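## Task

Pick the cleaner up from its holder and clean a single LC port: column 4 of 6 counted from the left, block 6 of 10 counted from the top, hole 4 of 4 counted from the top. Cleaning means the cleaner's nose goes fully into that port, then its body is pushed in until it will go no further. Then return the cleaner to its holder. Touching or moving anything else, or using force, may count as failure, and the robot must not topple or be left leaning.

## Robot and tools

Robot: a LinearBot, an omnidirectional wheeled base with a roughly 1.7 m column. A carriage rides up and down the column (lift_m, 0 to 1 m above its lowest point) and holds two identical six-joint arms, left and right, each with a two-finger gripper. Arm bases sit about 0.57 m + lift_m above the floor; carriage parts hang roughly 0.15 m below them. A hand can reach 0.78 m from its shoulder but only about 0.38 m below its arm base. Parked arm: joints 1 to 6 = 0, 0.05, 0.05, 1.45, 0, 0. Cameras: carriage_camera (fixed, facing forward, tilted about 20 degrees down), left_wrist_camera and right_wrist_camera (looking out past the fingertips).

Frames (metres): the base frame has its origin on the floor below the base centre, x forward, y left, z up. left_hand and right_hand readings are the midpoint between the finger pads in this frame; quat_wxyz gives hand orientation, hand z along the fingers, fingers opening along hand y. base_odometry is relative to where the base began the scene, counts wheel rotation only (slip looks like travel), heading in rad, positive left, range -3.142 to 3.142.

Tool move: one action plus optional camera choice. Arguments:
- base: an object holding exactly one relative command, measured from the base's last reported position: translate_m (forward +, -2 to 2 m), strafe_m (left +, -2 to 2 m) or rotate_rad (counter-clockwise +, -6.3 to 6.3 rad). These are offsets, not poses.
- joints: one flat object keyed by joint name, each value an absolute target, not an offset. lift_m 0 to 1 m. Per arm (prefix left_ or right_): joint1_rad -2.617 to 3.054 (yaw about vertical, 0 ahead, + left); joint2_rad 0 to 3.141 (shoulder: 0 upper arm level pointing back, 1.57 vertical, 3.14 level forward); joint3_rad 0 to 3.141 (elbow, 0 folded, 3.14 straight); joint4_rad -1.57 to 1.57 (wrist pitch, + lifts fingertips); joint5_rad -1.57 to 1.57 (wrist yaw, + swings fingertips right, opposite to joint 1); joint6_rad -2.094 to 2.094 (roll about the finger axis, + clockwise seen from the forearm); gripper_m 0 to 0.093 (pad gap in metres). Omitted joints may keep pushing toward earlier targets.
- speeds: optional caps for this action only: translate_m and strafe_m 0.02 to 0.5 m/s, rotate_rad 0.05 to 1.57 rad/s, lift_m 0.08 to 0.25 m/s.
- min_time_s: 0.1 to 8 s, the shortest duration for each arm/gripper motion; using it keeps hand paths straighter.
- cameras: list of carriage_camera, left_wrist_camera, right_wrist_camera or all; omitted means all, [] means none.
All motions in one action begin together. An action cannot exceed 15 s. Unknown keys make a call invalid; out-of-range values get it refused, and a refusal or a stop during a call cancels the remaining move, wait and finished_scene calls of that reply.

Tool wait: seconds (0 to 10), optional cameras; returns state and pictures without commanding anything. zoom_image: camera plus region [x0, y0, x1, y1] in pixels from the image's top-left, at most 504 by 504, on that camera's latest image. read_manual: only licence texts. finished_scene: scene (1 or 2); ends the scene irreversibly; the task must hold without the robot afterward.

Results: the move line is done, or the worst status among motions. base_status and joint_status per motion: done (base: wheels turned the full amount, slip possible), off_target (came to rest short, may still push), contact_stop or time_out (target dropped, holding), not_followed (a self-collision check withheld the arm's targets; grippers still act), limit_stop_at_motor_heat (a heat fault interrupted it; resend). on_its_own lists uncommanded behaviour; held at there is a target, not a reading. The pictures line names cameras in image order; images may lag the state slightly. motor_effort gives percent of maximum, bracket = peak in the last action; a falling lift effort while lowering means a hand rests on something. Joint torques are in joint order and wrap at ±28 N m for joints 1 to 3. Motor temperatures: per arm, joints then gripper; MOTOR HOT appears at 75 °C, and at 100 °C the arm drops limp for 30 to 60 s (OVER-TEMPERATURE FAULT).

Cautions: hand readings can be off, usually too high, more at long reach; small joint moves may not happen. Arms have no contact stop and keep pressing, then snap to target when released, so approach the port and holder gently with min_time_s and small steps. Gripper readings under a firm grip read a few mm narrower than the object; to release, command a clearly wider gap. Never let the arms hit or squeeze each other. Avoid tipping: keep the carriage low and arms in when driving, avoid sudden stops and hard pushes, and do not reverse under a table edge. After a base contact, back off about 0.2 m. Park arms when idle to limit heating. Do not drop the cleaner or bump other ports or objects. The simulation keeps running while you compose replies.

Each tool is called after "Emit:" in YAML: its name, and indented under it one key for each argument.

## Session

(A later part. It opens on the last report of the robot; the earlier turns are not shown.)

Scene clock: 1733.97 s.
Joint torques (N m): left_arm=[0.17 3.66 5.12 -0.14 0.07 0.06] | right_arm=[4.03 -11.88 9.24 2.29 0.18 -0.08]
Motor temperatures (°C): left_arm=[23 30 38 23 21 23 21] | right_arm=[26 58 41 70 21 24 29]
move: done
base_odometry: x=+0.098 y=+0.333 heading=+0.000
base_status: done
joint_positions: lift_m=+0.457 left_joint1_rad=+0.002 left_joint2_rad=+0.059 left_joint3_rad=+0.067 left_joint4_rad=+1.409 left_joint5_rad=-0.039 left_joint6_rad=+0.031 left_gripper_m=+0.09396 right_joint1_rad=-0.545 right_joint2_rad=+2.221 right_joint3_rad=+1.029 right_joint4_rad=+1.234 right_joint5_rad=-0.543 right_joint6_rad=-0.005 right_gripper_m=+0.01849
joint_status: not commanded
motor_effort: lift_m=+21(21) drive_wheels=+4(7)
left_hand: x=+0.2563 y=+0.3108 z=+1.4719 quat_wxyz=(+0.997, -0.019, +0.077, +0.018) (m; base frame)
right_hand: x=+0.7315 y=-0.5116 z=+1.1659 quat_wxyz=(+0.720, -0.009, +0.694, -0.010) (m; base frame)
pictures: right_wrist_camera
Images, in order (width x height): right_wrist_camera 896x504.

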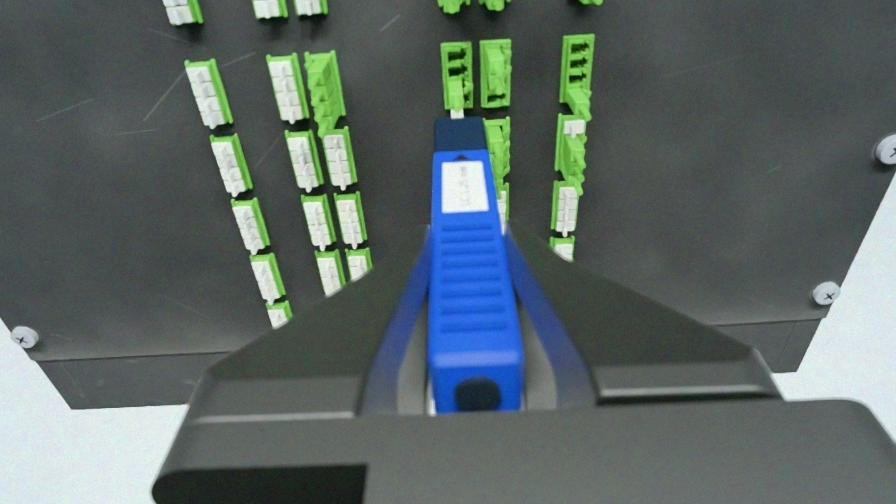

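Emit:
move:
  joints: {"right_joint1_rad": -0.500, "right_joint3_rad": 1.066}
  min_time_s: 1
  cameras: []

Scene clock: 1778.63 s.
Joint torques (N m): left_arm=[0.13 3.69 5.19 -0.14 0.05 0.05] | right_arm=[4.83 -11.84 10.32 2.28 0.21 -0.08]
Motor temperatures (°C): left_arm=[23 30 38 23 21 23 21] | right_arm=[26 58 41 66 21 24 29]
move: off_target
base_odometry: x=+0.098 y=+0.333 heading=+0.000
base_status: not commanded
joint_positions: lift_m=+0.457 left_joint1_rad=+0.002 left_joint2_rad=+0.059 left_joint3_rad=+0.067 left_joint4_rad=+1.409 left_joint5_rad=-0.039 left_joint6_rad=+0.031 left_gripper_m=+0.09396 right_joint1_rad=-0.545 right_joint2_rad=+2.221 right_joint3_rad=+1.029 right_joint4_rad=+1.234 right_joint5_rad=-0.543 right_joint6_rad=-0.005 right_gripper_m=+0.01849
joint_status: right_joint1_rad off_target (ended at -0.545, target -0.500); the others done
motor_effort: lift_m=+21(22) drive_wheels=+4(4)
left_hand: x=+0.2563 y=+0.3108 z=+1.4719 quat_wxyz=(+0.997, -0.019, +0.077, +0.018) (m; base frame)
right_hand: x=+0.7315 y=-0.5116 z=+1.1659 quat_wxyz=(+0.720, -0.009, +0.694, -0.010) (m; base frame)
pictures: none
No camera images: "cameras" was empty.

Emit:
move:
  base: {"translate_m": 0.0015}
  speeds: {"translate_m": 0.02}
  cameras: ["right_wrist_camera"]

Emit:
zoom_image:
  camera: "right_wrist_camera"
  region: [420, 30, 500, 110]

Emit:
zoom_image:
  camera: "right_wrist_camera"
  region: [432, 70, 492, 130]

Scene clock: 1781.77 s.
Joint torques (N m): left_arm=[0.2 3.85 5.12 -0.18 0.08 0.06] | right_arm=[5.01 -11.86 10.41 2.25 0.24 -0.08]
Motor temperatures (°C): left_arm=[23 30 38 23 21 23 21] | right_arm=[26 58 41 66 21 24 29]
move: done
base_odometry: x=+0.099 y=+0.333 heading=+0.000
base_status: done
joint_positions: lift_m=+0.457 left_joint1_rad=+0.002 left_joint2_rad=+0.059 left_joint3_rad=+0.067 left_joint4_rad=+1.409 left_joint5_rad=-0.039 left_joint6_rad=+0.031 left_gripper_m=+0.09396 right_joint1_rad=-0.546 right_joint2_rad=+2.221 right_joint3_rad=+1.028 right_joint4_rad=+1.237 right_joint5_rad=-0.546 right_joint6_rad=-0.005 right_gripper_m=+0.01849
joint_status: not commanded
motor_effort: lift_m=+21(21) drive_wheels=+5(8)
left_hand: x=+0.2563 y=+0.3108 z=+1.4719 quat_wxyz=(+0.997, -0.019, +0.077, +0.018) (m; base frame)
right_hand: x=+0.7309 y=-0.5117 z=+1.1659 quat_wxyz=(+0.720, -0.010, +0.694, -0.010) (m; base frame)
pictures: right_wrist_camera
Images, in order (width x height): right_wrist_camera 896x504.

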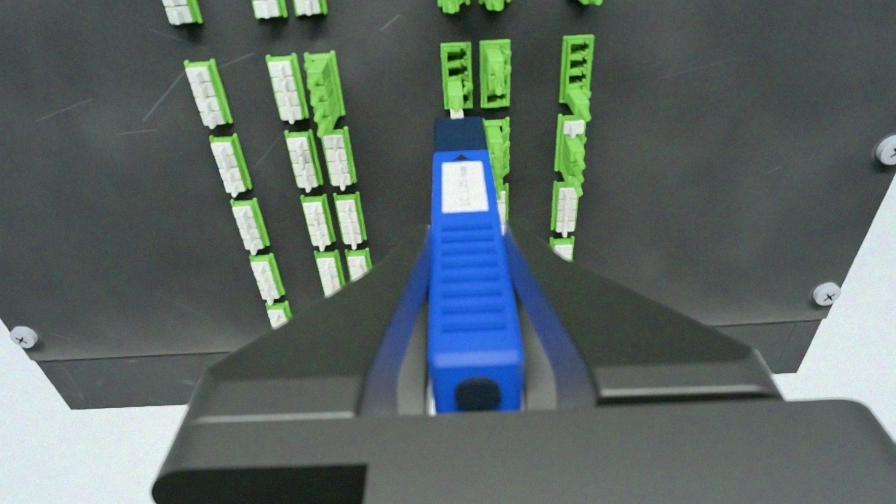

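Scaled by 6.300 from the camera's 896x504 image, which has a finer 1280x720 frame.

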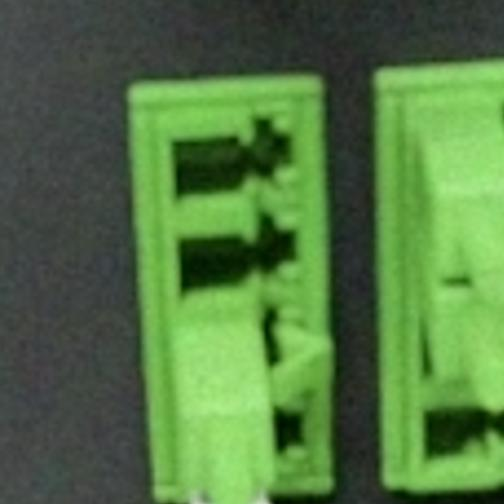

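Scaled by 8.400 from the camera's 896x504 image, which has a finer 1280x720 frame.

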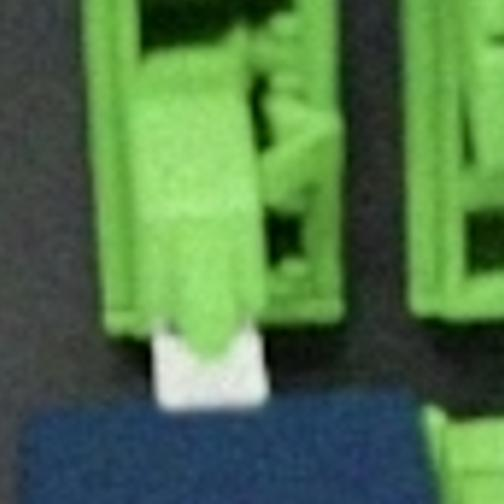

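Emit:
zoom_image:
  camera: "right_wrist_camera"
  region: [0, 310, 60, 370]

Emit:
zoom_image:
  camera: "right_wrist_camera"
  region: [800, 260, 860, 320]

Scaled by 8.400 from the camera's 896x504 image, which has a finer 1280x720 frame.

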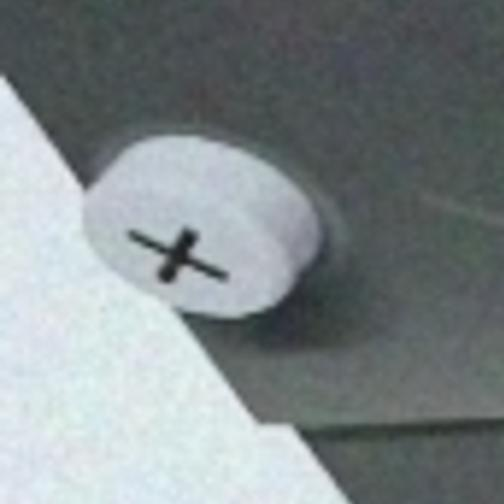

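Scaled by 8.400 from the camera's 896x504 image, which has a finer 1280x720 frame.

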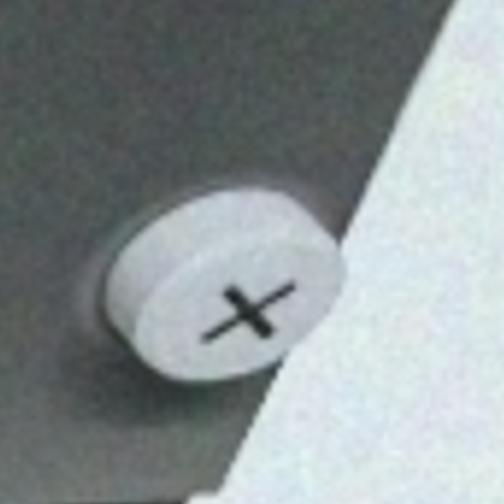

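Emit:
move:
  cameras: ["carriage_camera", "right_wrist_camera"]

Scene clock: 1821.40 s.
Joint torques (N m): left_arm=[0.09 3.71 5.08 -0.14 0.08 0.04] | right_arm=[5 -11.84 10.43 2.25 0.25 -0.08]
Motor temperatures (°C): left_arm=[23 29 38 23 21 23 21] | right_arm=[27 58 42 63 21 24 29]
base_odometry: x=+0.099 y=+0.333 heading=+0.000
base_status: done
joint_positions: lift_m=+0.457 left_joint1_rad=+0.002 left_joint2_rad=+0.059 left_joint3_rad=+0.067 left_joint4_rad=+1.409 left_joint5_rad=-0.039 left_joint6_rad=+0.031 left_gripper_m=+0.09396 right_joint1_rad=-0.546 right_joint2_rad=+2.221 right_joint3_rad=+1.028 right_joint4_rad=+1.237 right_joint5_rad=-0.546 right_joint6_rad=-0.005 right_gripper_m=+0.01849
joint_status: not commanded
motor_effort: lift_m=+21(21) drive_wheels=+5(8)
left_hand: x=+0.2563 y=+0.3108 z=+1.4719 quat_wxyz=(+0.997, -0.019, +0.077, +0.018) (m; base frame)
right_hand: x=+0.7309 y=-0.5117 z=+1.1659 quat_wxyz=(+0.720, -0.010, +0.694, -0.010) (m; base frame)
pictures: carriage_camera, right_wrist_camera
Images, in order (width x height): carriage_camera 896x504, right_wrist_camera 896x504.

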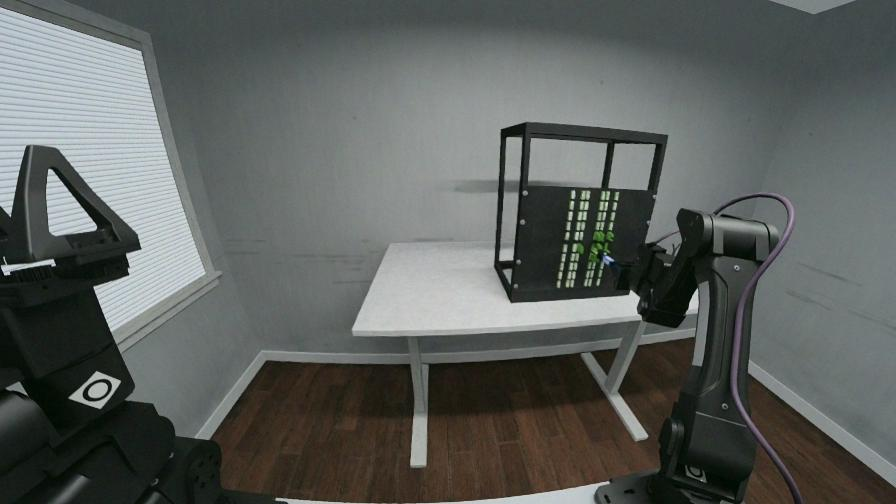

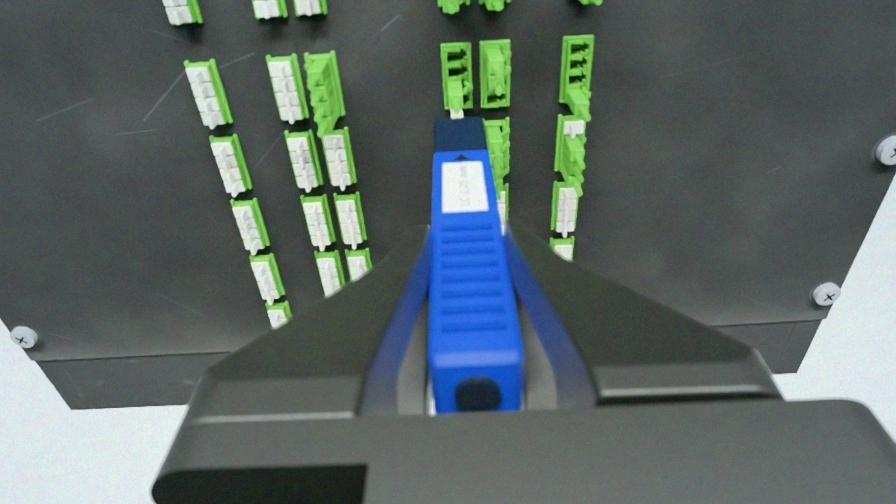

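Emit:
zoom_image:
  camera: "carriage_camera"
  region: [540, 190, 680, 310]

Emit:
zoom_image:
  camera: "carriage_camera"
  region: [580, 230, 640, 280]

Scaled by 3.600 from the camera's 896x504 image, which has a finer 1280x720 frame.

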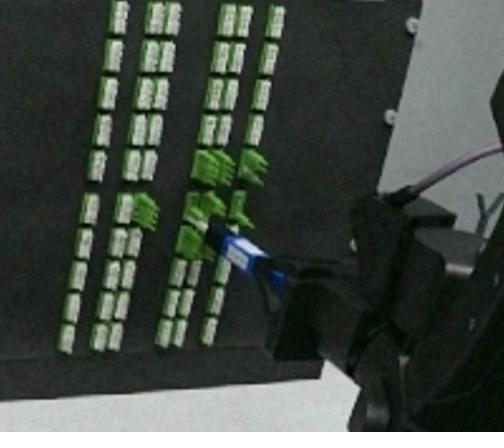

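Scaled by 8.400 from the camera's 896x504 image, which has a finer 1280x720 frame.

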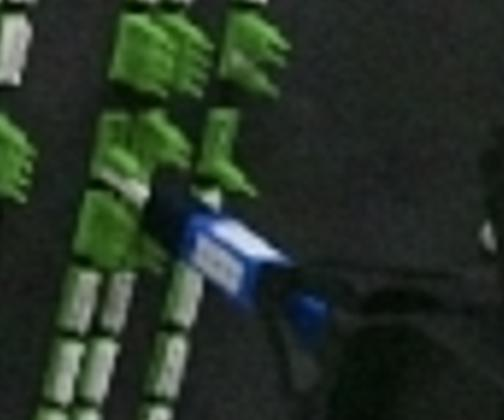

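Emit:
move:
  joints: {"right_joint1_rad": -0.496, "right_joint3_rad": 1.072}
  base: {"translate_m": 0.0015}
  speeds: {"translate_m": 0.02}
  min_time_s: 0.5
  cameras: ["right_wrist_camera"]

Emit:
zoom_image:
  camera: "right_wrist_camera"
  region: [432, 70, 492, 130]

Emit:
zoom_image:
  camera: "right_wrist_camera"
  region: [0, 310, 60, 370]

Emit:
zoom_image:
  camera: "right_wrist_camera"
  region: [800, 260, 860, 320]

Scene clock: 1854.50 s.
Joint torques (N m): left_arm=[0.13 3.52 5.19 -0.11 0.06 0.06] | right_arm=[5.67 -11.85 11.47 2.23 0.27 -0.07]
Motor temperatures (°C): left_arm=[23 29 38 23 21 23 21] | right_arm=[27 58 43 62 21 24 29]
move: off_target
base_odometry: x=+0.100 y=+0.333 heading=+0.000
base_status: done
joint_positions: lift_m=+0.457 left_joint1_rad=+0.002 left_joint2_rad=+0.059 left_joint3_rad=+0.067 left_joint4_rad=+1.409 left_joint5_rad=-0.039 left_joint6_rad=+0.031 left_gripper_m=+0.09396 right_joint1_rad=-0.549 right_joint2_rad=+2.221 right_joint3_rad=+1.026 right_joint4_rad=+1.240 right_joint5_rad=-0.551 right_joint6_rad=-0.005 right_gripper_m=+0.01849
joint_status: right_joint1_rad off_target (ended at -0.549, target -0.496); the others done
motor_effort: lift_m=+21(21) drive_wheels=+5(9)
left_hand: x=+0.2563 y=+0.3108 z=+1.4719 quat_wxyz=(+0.997, -0.019, +0.077, +0.018) (m; base frame)
right_hand: x=+0.7300 y=-0.5120 z=+1.1659 quat_wxyz=(+0.721, -0.011, +0.693, -0.009) (m; base frame)
pictures: right_wrist_camera
Images, in order (width x height): right_wrist_camera 896x504.

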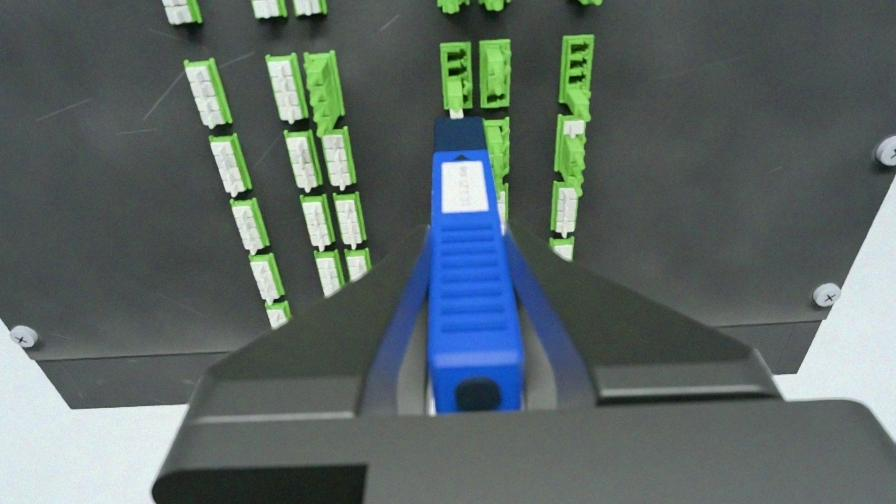

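Scaled by 8.400 from the camera's 896x504 image, which has a finer 1280x720 frame.

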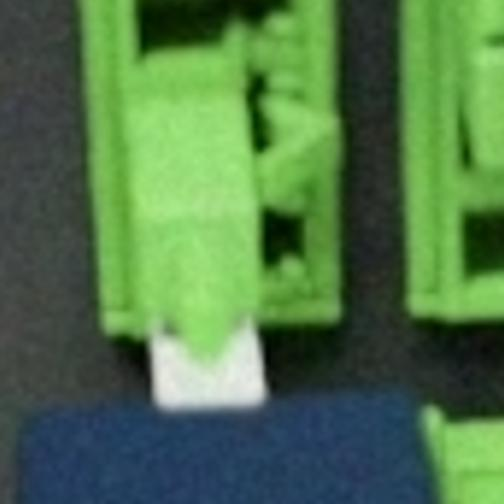

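Scaled by 8.400 from the camera's 896x504 image, which has a finer 1280x720 frame.

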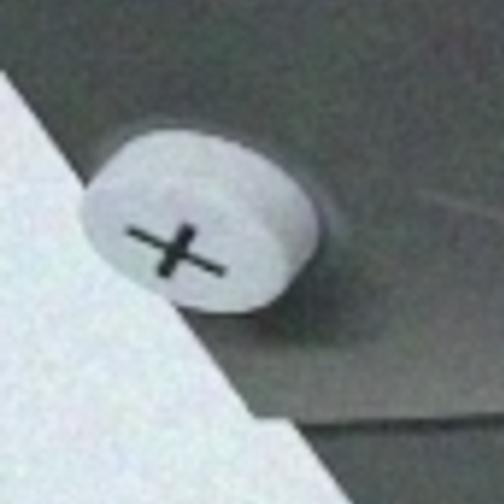

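Scaled by 8.400 from the camera's 896x504 image, which has a finer 1280x720 frame.

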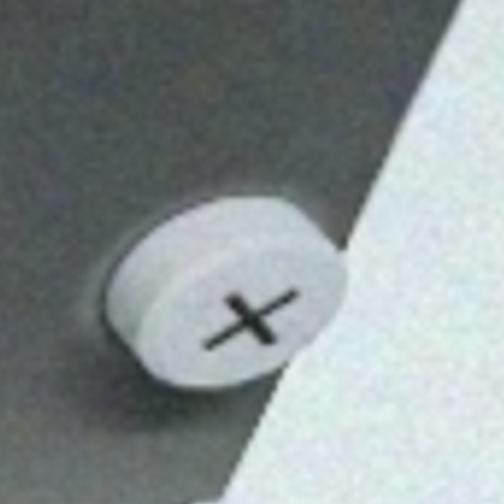

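Emit:
move:
  joints: {"right_joint1_rad": -0.484, "right_joint3_rad": 1.086}
  min_time_s: 1.5
  cameras: ["right_wrist_camera"]

Emit:
zoom_image:
  camera: "right_wrist_camera"
  region: [432, 70, 492, 130]

Emit:
zoom_image:
  camera: "right_wrist_camera"
  region: [0, 310, 60, 370]

Emit:
zoom_image:
  camera: "right_wrist_camera"
  region: [800, 260, 860, 320]

Scene clock: 1936.30 s.
Joint torques (N m): left_arm=[0.24 3.62 5.09 -0.15 0.04 0.04] | right_arm=[6.89 -11.82 12.66 2.21 0.3 -0.07]
Motor temperatures (°C): left_arm=[23 29 38 23 21 23 21] | right_arm=[28 58 51 59 21 24 29]
move: off_target
base_odometry: x=+0.100 y=+0.333 heading=+0.000
base_status: not commanded
joint_positions: lift_m=+0.457 left_joint1_rad=+0.002 left_joint2_rad=+0.059 left_joint3_rad=+0.067 left_joint4_rad=+1.409 left_joint5_rad=-0.039 left_joint6_rad=+0.031 left_gripper_m=+0.09396 right_joint1_rad=-0.549 right_joint2_rad=+2.221 right_joint3_rad=+1.026 right_joint4_rad=+1.240 right_joint5_rad=-0.551 right_joint6_rad=-0.005 right_gripper_m=+0.01849
joint_status: right_joint1_rad off_target (ended at -0.549, target -0.484); right_joint3_rad off_target (ended at +1.026, target +1.086)
motor_effort: lift_m=+21(21) drive_wheels=+5(5)
left_hand: x=+0.2563 y=+0.3108 z=+1.4719 quat_wxyz=(+0.997, -0.019, +0.077, +0.018) (m; base frame)
right_hand: x=+0.7300 y=-0.5120 z=+1.1659 quat_wxyz=(+0.721, -0.011, +0.693, -0.009) (m; base frame)
pictures: right_wrist_camera
Images, in order (width x height): right_wrist_camera 896x504.

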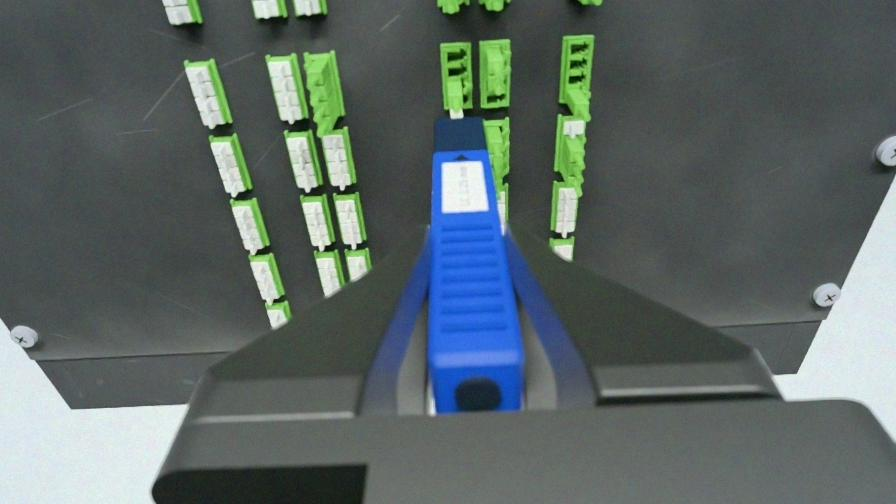

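Scaled by 8.400 from the camera's 896x504 image, which has a finer 1280x720 frame.

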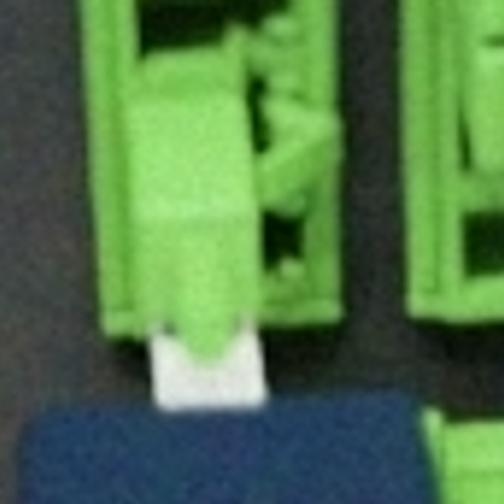

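Scaled by 8.400 from the camera's 896x504 image, which has a finer 1280x720 frame.

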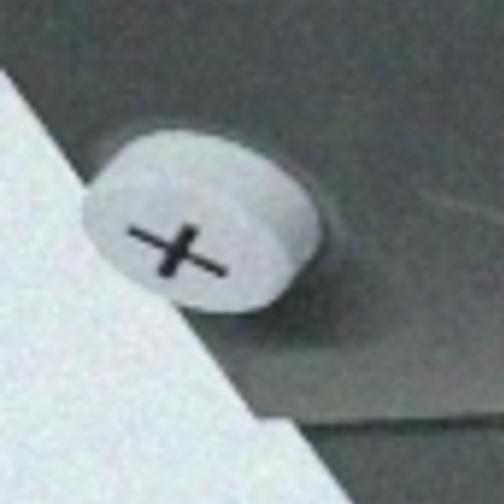

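Scaled by 8.400 from the camera's 896x504 image, which has a finer 1280x720 frame.

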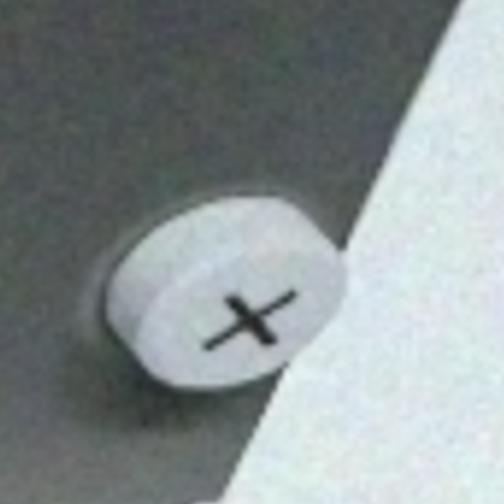

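Emit:
move:
  base: {"translate_m": 0.0015}
  speeds: {"translate_m": 0.02}
  cameras: ["right_wrist_camera"]

Emit:
zoom_image:
  camera: "right_wrist_camera"
  region: [432, 70, 492, 130]

Emit:
zoom_image:
  camera: "right_wrist_camera"
  region: [0, 310, 60, 370]

Emit:
zoom_image:
  camera: "right_wrist_camera"
  region: [800, 260, 860, 320]

Scene clock: 1943.57 s.
Joint torques (N m): left_arm=[0.13 3.69 5.09 -0.11 0.09 0.05] | right_arm=[6.95 -11.82 12.66 2.24 0.33 -0.07]
Motor temperatures (°C): left_arm=[23 29 38 23 21 23 21] | right_arm=[28 58 52 59 21 24 29]
move: done
base_odometry: x=+0.102 y=+0.333 heading=+0.000
base_status: done
joint_positions: lift_m=+0.457 left_joint1_rad=+0.002 left_joint2_rad=+0.059 left_joint3_rad=+0.067 left_joint4_rad=+1.409 left_joint5_rad=-0.039 left_joint6_rad=+0.031 left_gripper_m=+0.09396 right_joint1_rad=-0.550 right_joint2_rad=+2.221 right_joint3_rad=+1.026 right_joint4_rad=+1.241 right_joint5_rad=-0.554 right_joint6_rad=-0.005 right_gripper_m=+0.01849
joint_status: not commanded
motor_effort: lift_m=+21(21) drive_wheels=+7(11)
left_hand: x=+0.2563 y=+0.3108 z=+1.4719 quat_wxyz=(+0.997, -0.019, +0.077, +0.018) (m; base frame)
right_hand: x=+0.7298 y=-0.5118 z=+1.1662 quat_wxyz=(+0.721, -0.012, +0.693, -0.009) (m; base frame)
pictures: right_wrist_camera
Images, in order (width x height): right_wrist_camera 896x504.

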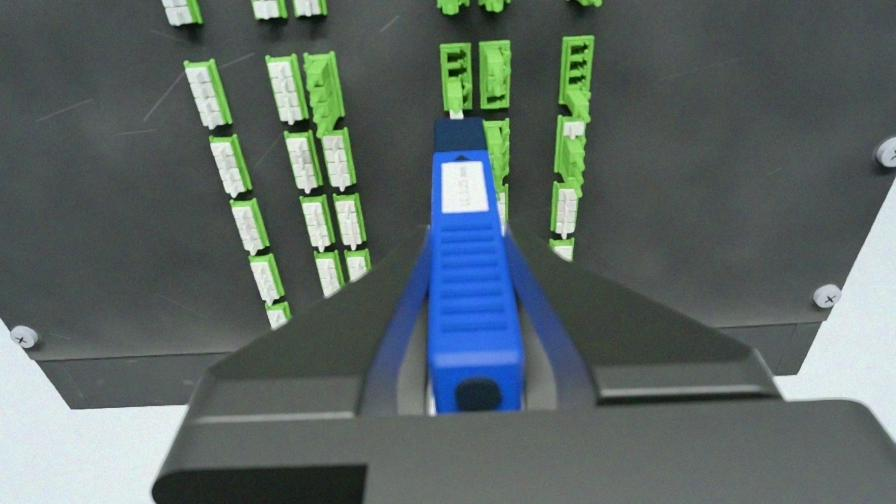

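Scaled by 8.400 from the camera's 896x504 image, which has a finer 1280x720 frame.

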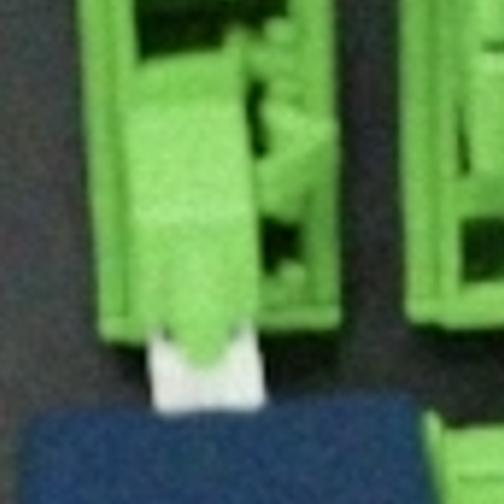

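Scaled by 8.400 from the camera's 896x504 image, which has a finer 1280x720 frame.

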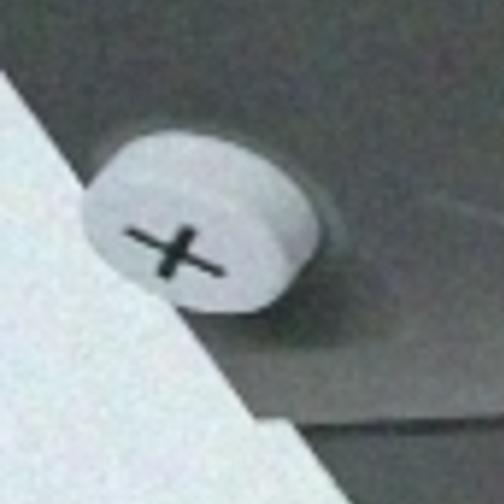

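Scaled by 8.400 from the camera's 896x504 image, which has a finer 1280x720 frame.

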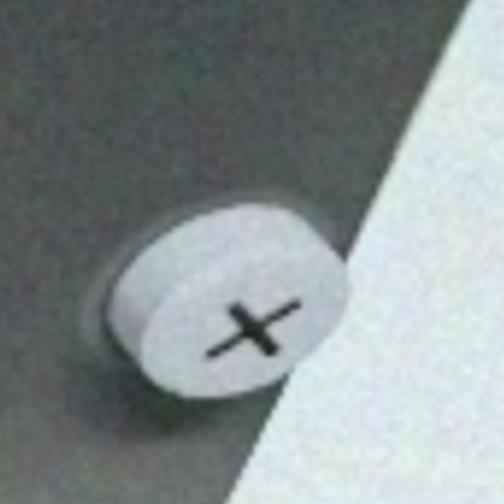

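Emit:
move:
  joints: {"right_joint1_rad": -0.515, "right_joint3_rad": 1.068, "right_joint5_rad": -0.54}
  base: {"translate_m": -0.0015}
  speeds: {"translate_m": 0.02}
  min_time_s: 0.5
  cameras: []

Emit:
move:
  joints: {"right_joint1_rad": -0.544, "right_joint3_rad": 1.051, "right_joint5_rad": -0.548}
  base: {"translate_m": -0.0015}
  speeds: {"translate_m": 0.02}
  min_time_s: 0.5
  cameras: ["right_wrist_camera"]

Emit:
zoom_image:
  camera: "right_wrist_camera"
  region: [432, 70, 492, 130]

Emit:
zoom_image:
  camera: "right_wrist_camera"
  region: [0, 310, 60, 370]

Emit:
zoom_image:
  camera: "right_wrist_camera"
  region: [800, 260, 860, 320]

Scene clock: 2012.53 s.
Joint torques (N m): left_arm=[0.06 3.81 5.04 -0.15 0.08 0.05] | right_arm=[4.22 -11.84 10.85 2.21 0.21 -0.08]
Motor temperatures (°C): left_arm=[23 29 38 23 21 23 21] | right_arm=[29 58 57 59 21 24 29]
move: off_target
base_odometry: x=+0.100 y=+0.333 heading=+0.000
base_status: done
joint_positions: lift_m=+0.457 left_joint1_rad=+0.002 left_joint2_rad=+0.059 left_joint3_rad=+0.067 left_joint4_rad=+1.410 left_joint5_rad=-0.039 left_joint6_rad=+0.031 left_gripper_m=+0.09396 right_joint1_rad=-0.551 right_joint2_rad=+2.221 right_joint3_rad=+1.026 right_joint4_rad=+1.240 right_joint5_rad=-0.554 right_joint6_rad=-0.005 right_gripper_m=+0.01849
joint_status: right_joint1_rad off_target (ended at -0.551, target -0.515); the others done
motor_effort: lift_m=+21(22) drive_wheels=+5(8)
left_hand: x=+0.2559 y=+0.3108 z=+1.4719 quat_wxyz=(+0.997, -0.019, +0.077, +0.018) (m; base frame)
right_hand: x=+0.7296 y=-0.5124 z=+1.1660 quat_wxyz=(+0.721, -0.011, +0.693, -0.009) (m; base frame)
pictures: none
No camera images: "cameras" was empty.

Scene clock: 2013.33 s.
Joint torques (N m): left_arm=[0.03 3.55 5.11 -0.15 0.08 0.04] | right_arm=[1.02 -11.86 9.35 2.22 0.05 -0.08]
Motor temperatures (°C): left_arm=[23 29 38 23 21 23 21] | right_arm=[29 58 57 59 21 24 29]
move: done
base_odometry: x=+0.098 y=+0.333 heading=+0.000
base_status: done
joint_positions: lift_m=+0.457 left_joint1_rad=+0.002 left_joint2_rad=+0.059 left_joint3_rad=+0.067 left_joint4_rad=+1.411 left_joint5_rad=-0.039 left_joint6_rad=+0.031 left_gripper_m=+0.09396 right_joint1_rad=-0.553 right_joint2_rad=+2.221 right_joint3_rad=+1.026 right_joint4_rad=+1.238 right_joint5_rad=-0.555 right_joint6_rad=-0.005 right_gripper_m=+0.01849
joint_status: all done
motor_effort: lift_m=+21(21) drive_wheels=+2(7)
left_hand: x=+0.2558 y=+0.3108 z=+1.4719 quat_wxyz=(+0.997, -0.019, +0.077, +0.018) (m; base frame)
right_hand: x=+0.7291 y=-0.5135 z=+1.1656 quat_wxyz=(+0.720, -0.010, +0.694, -0.009) (m; base frame)
pictures: right_wrist_camera
Images, in order (width x height): right_wrist_camera 896x504.

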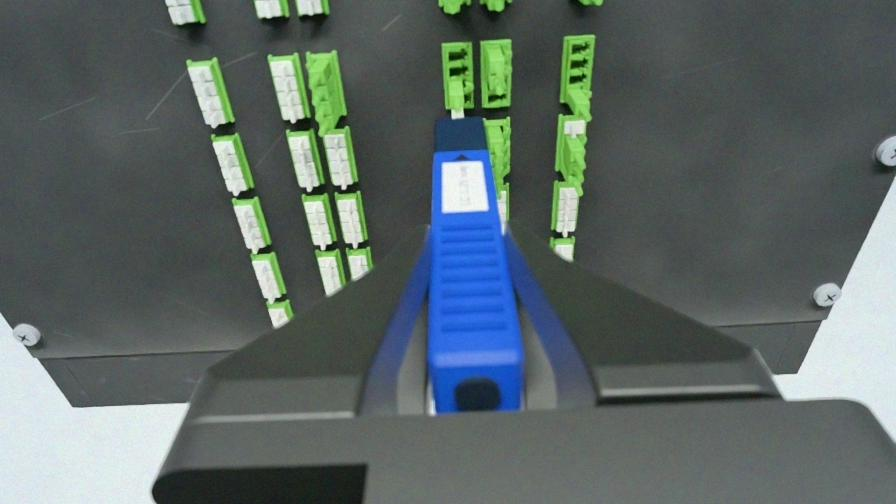

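Scaled by 8.400 from the camera's 896x504 image, which has a finer 1280x720 frame.

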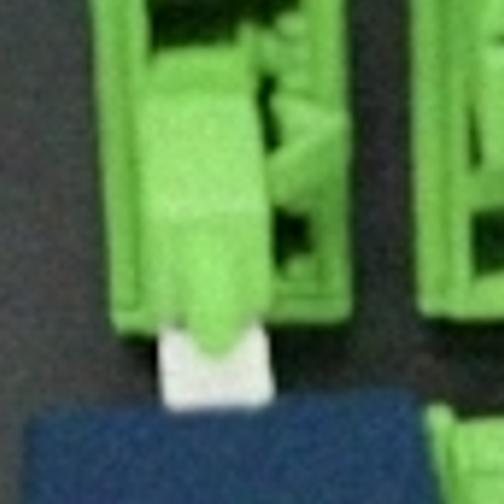

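Scaled by 8.400 from the camera's 896x504 image, which has a finer 1280x720 frame.

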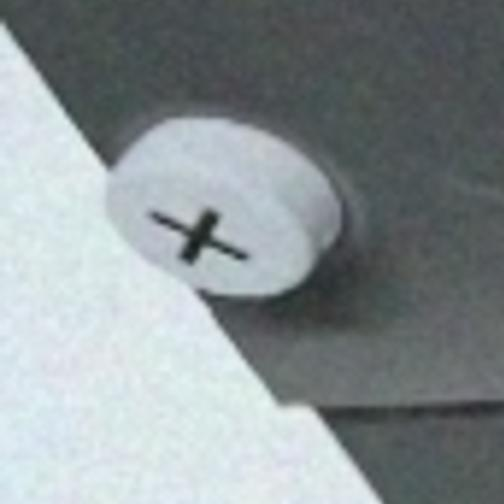

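Scaled by 8.400 from the camera's 896x504 image, which has a finer 1280x720 frame.

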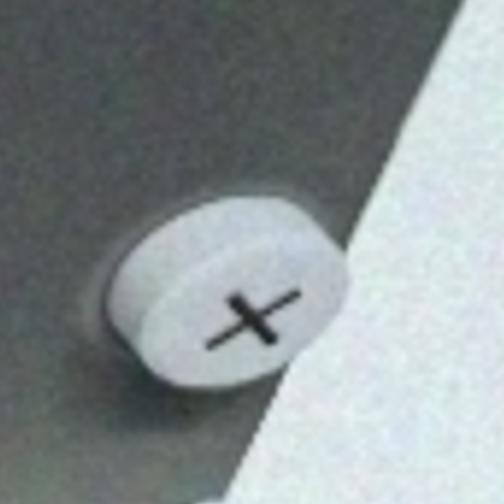

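Emit:
zoom_image:
  camera: "right_wrist_camera"
  region: [420, 35, 490, 105]

Emit:
zoom_image:
  camera: "right_wrist_camera"
  region: [435, 85, 480, 130]

Scaled by 7.200 from the camera's 896x504 image, which has a finer 1280x720 frame.

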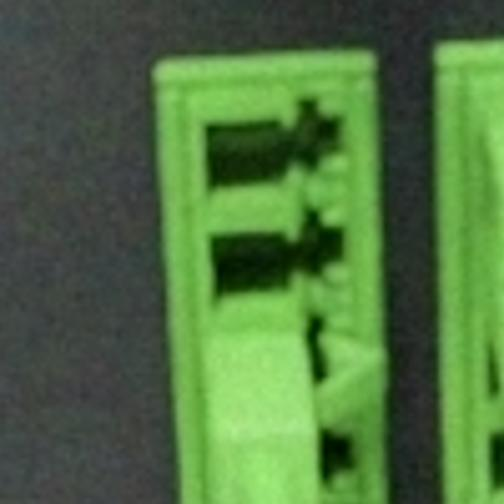

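Scaled by 11.200 from the camera's 896x504 image, which has a finer 1280x720 frame.

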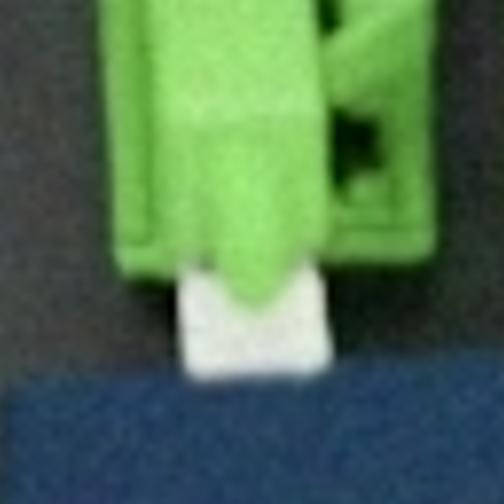

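Emit:
zoom_image:
  camera: "right_wrist_camera"
  region: [170, 40, 240, 110]

Emit:
zoom_image:
  camera: "right_wrist_camera"
  region: [545, 20, 615, 90]

Emit:
zoom_image:
  camera: "right_wrist_camera"
  region: [250, 40, 350, 140]

Scaled by 7.200 from the camera's 896x504 image, which has a finer 1280x720 frame.

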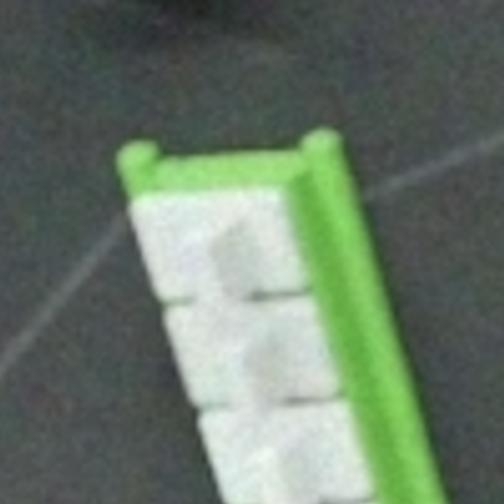

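Scaled by 7.200 from the camera's 896x504 image, which has a finer 1280x720 frame.

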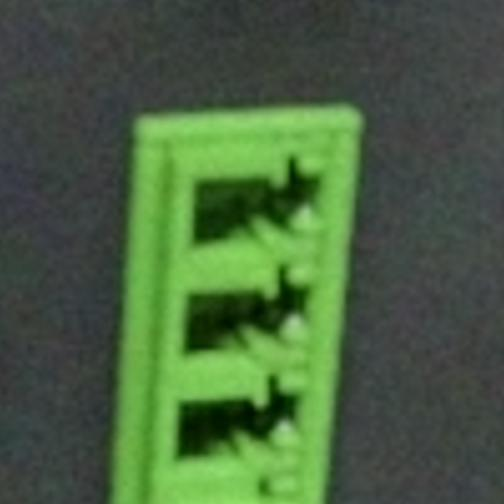

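Scaled by 5.040 from the camera's 896x504 image, which has a finer 1280x720 frame.

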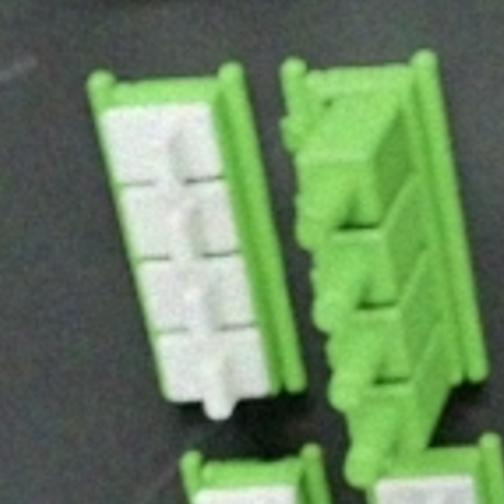

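Emit:
move:
  cameras: ["carriage_camera", "right_wrist_camera"]

Emit:
zoom_image:
  camera: "carriage_camera"
  region: [585, 235, 615, 265]

Emit:
zoom_image:
  camera: "carriage_camera"
  region: [570, 220, 620, 270]

Scene clock: 2145.03 s.
Joint torques (N m): left_arm=[0.1 3.66 5.12 -0.19 0.09 0.06] | right_arm=[1.24 -11.85 9.09 2.23 0.12 -0.07]
Motor temperatures (°C): left_arm=[23 29 38 23 21 23 21] | right_arm=[26 59 49 58 21 24 29]
base_odometry: x=+0.098 y=+0.333 heading=+0.000
base_status: done
joint_positions: lift_m=+0.457 left_joint1_rad=+0.002 left_joint2_rad=+0.059 left_joint3_rad=+0.067 left_joint4_rad=+1.411 left_joint5_rad=-0.039 left_joint6_rad=+0.031 left_gripper_m=+0.09396 right_joint1_rad=-0.553 right_joint2_rad=+2.221 right_joint3_rad=+1.026 right_joint4_rad=+1.238 right_joint5_rad=-0.555 right_joint6_rad=-0.005 right_gripper_m=+0.01849
joint_status: all done
motor_effort: lift_m=+21(21) drive_wheels=+2(7)
left_hand: x=+0.2558 y=+0.3108 z=+1.4719 quat_wxyz=(+0.997, -0.019, +0.077, +0.018) (m; base frame)
right_hand: x=+0.7291 y=-0.5135 z=+1.1656 quat_wxyz=(+0.720, -0.010, +0.694, -0.009) (m; base frame)
pictures: carriage_camera, right_wrist_camera
Images, in order (width x height): carriage_camera 896x504, right_wrist_camera 896x504.

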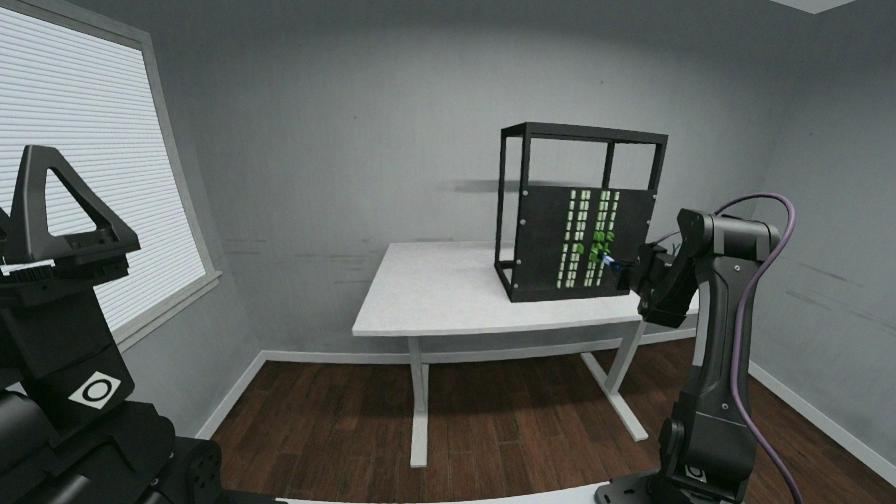

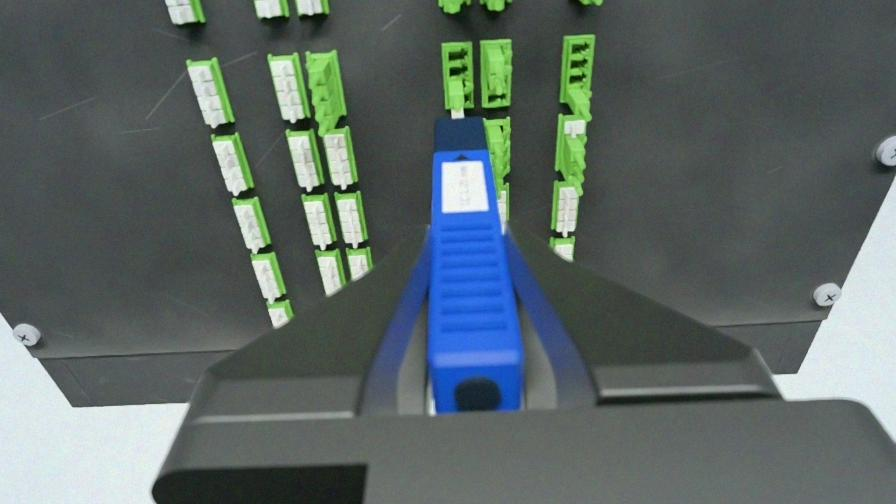

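Scaled by 16.800 from the camera's 896x504 image, which has a finer 1280x720 frame.

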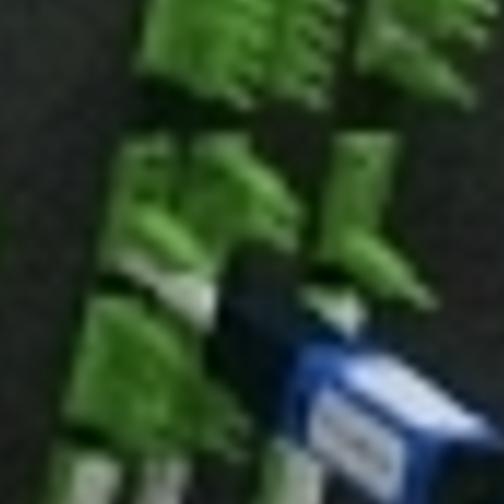

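Scaled by 10.080 from the camera's 896x504 image, which has a finer 1280x720 frame.

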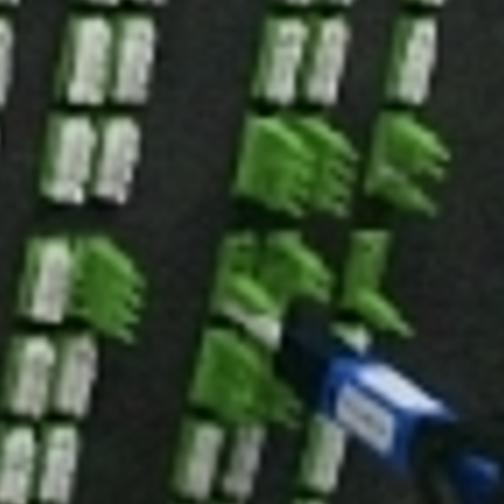

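Emit:
move:
  joints: {"right_joint1_rad": -0.524}
  min_time_s: 0.8
  cameras: []

Emit:
move:
  joints: {"right_joint1_rad": -0.514}
  min_time_s: 0.8
  cameras: []

Scene clock: 2217.47 s.
Joint torques (N m): left_arm=[0.09 3.62 5.16 -0.17 0.07 0.08] | right_arm=[3.22 -11.84 9.11 2.22 0.12 -0.07]
Motor temperatures (°C): left_arm=[23 29 38 23 21 23 21] | right_arm=[26 59 48 58 21 24 29]
move: off_target
base_odometry: x=+0.098 y=+0.333 heading=+0.000
base_status: not commanded
joint_positions: lift_m=+0.457 left_joint1_rad=+0.002 left_joint2_rad=+0.059 left_joint3_rad=+0.067 left_joint4_rad=+1.411 left_joint5_rad=-0.039 left_joint6_rad=+0.031 left_gripper_m=+0.09396 right_joint1_rad=-0.552 right_joint2_rad=+2.221 right_joint3_rad=+1.026 right_joint4_rad=+1.238 right_joint5_rad=-0.555 right_joint6_rad=-0.005 right_gripper_m=+0.01849
joint_status: right_joint1_rad off_target (ended at -0.553, target -0.524)
motor_effort: lift_m=+20(22) drive_wheels=+2(2)
left_hand: x=+0.2558 y=+0.3108 z=+1.4719 quat_wxyz=(+0.997, -0.019, +0.077, +0.018) (m; base frame)
right_hand: x=+0.7293 y=-0.5131 z=+1.1656 quat_wxyz=(+0.720, -0.011, +0.694, -0.009) (m; base frame)
pictures: none
No camera images: "cameras" was empty.

Scene clock: 2218.57 s.
Joint torques (N m): left_arm=[0.1 3.77 5.19 -0.18 0.09 0.04] | right_arm=[4.08 -11.84 9.09 2.23 0.12 -0.07]
Motor temperatures (°C): left_arm=[23 29 38 23 21 23 21] | right_arm=[26 59 48 58 21 24 29]
move: off_target
base_odometry: x=+0.098 y=+0.333 heading=+0.000
base_status: not commanded
joint_positions: lift_m=+0.457 left_joint1_rad=+0.002 left_joint2_rad=+0.059 left_joint3_rad=+0.067 left_joint4_rad=+1.411 left_joint5_rad=-0.039 left_joint6_rad=+0.031 left_gripper_m=+0.09396 right_joint1_rad=-0.551 right_joint2_rad=+2.221 right_joint3_rad=+1.026 right_joint4_rad=+1.238 right_joint5_rad=-0.555 right_joint6_rad=-0.005 right_gripper_m=+0.01849
joint_status: right_joint1_rad off_target (ended at -0.551, target -0.514)
motor_effort: lift_m=+21(22) drive_wheels=+2(2)
left_hand: x=+0.2558 y=+0.3108 z=+1.4719 quat_wxyz=(+0.997, -0.019, +0.077, +0.018) (m; base frame)
right_hand: x=+0.7295 y=-0.5125 z=+1.1656 quat_wxyz=(+0.720, -0.011, +0.694, -0.009) (m; base frame)
pictures: none
No camera images: "cameras" was empty.

Emit:
move:
  joints: {"right_joint1_rad": -0.530}
  min_time_s: 0.5
  cameras: ["right_wrist_camera"]

Emit:
zoom_image:
  camera: "right_wrist_camera"
  region: [420, 105, 510, 195]

Emit:
zoom_image:
  camera: "right_wrist_camera"
  region: [410, 330, 540, 430]

Scene clock: 2269.50 s.
Joint torques (N m): left_arm=[0.14 3.6 5.19 -0.18 0.06 0.04] | right_arm=[2.48 -11.85 9.1 2.22 0.12 -0.07]
Motor temperatures (°C): left_arm=[23 29 38 23 21 23 21] | right_arm=[27 59 48 58 21 24 29]
move: off_target
base_odometry: x=+0.098 y=+0.333 heading=+0.000
base_status: not commanded
joint_positions: lift_m=+0.457 left_joint1_rad=+0.002 left_joint2_rad=+0.059 left_joint3_rad=+0.067 left_joint4_rad=+1.411 left_joint5_rad=-0.039 left_joint6_rad=+0.031 left_gripper_m=+0.09396 right_joint1_rad=-0.551 right_joint2_rad=+2.221 right_joint3_rad=+1.026 right_joint4_rad=+1.238 right_joint5_rad=-0.555 right_joint6_rad=-0.005 right_gripper_m=+0.01849
joint_status: right_joint1_rad off_target (ended at -0.551, target -0.530)
motor_effort: lift_m=+21(21) drive_wheels=+2(2)
left_hand: x=+0.2558 y=+0.3108 z=+1.4719 quat_wxyz=(+0.997, -0.019, +0.077, +0.018) (m; base frame)
right_hand: x=+0.7295 y=-0.5125 z=+1.1656 quat_wxyz=(+0.720, -0.011, +0.694, -0.009) (m; base frame)
pictures: right_wrist_camera
Images, in order (width x height): right_wrist_camera 896x504.

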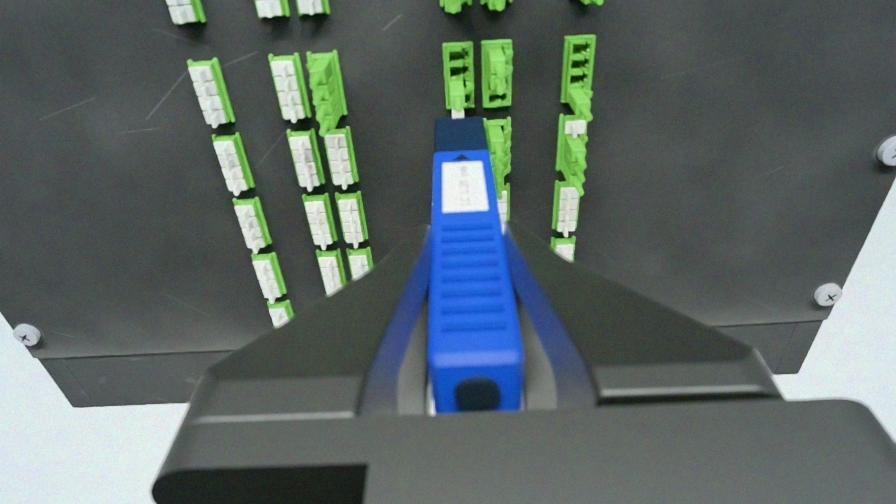

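Scaled by 5.600 from the camera's 896x504 image, which has a finer 1280x720 frame.

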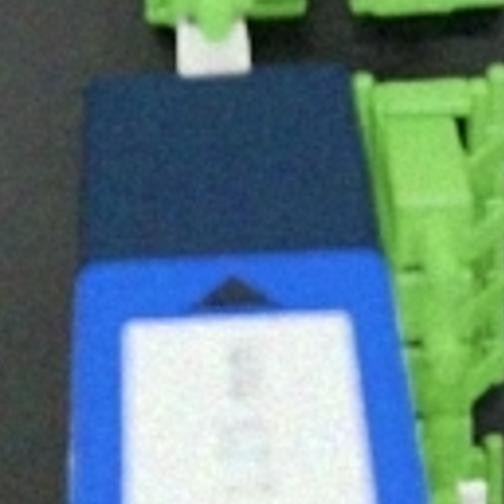

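Scaled by 3.877 from the camera's 896x504 image, which has a finer 1280x720 frame.

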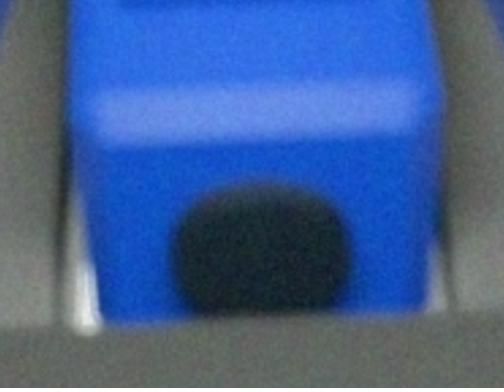

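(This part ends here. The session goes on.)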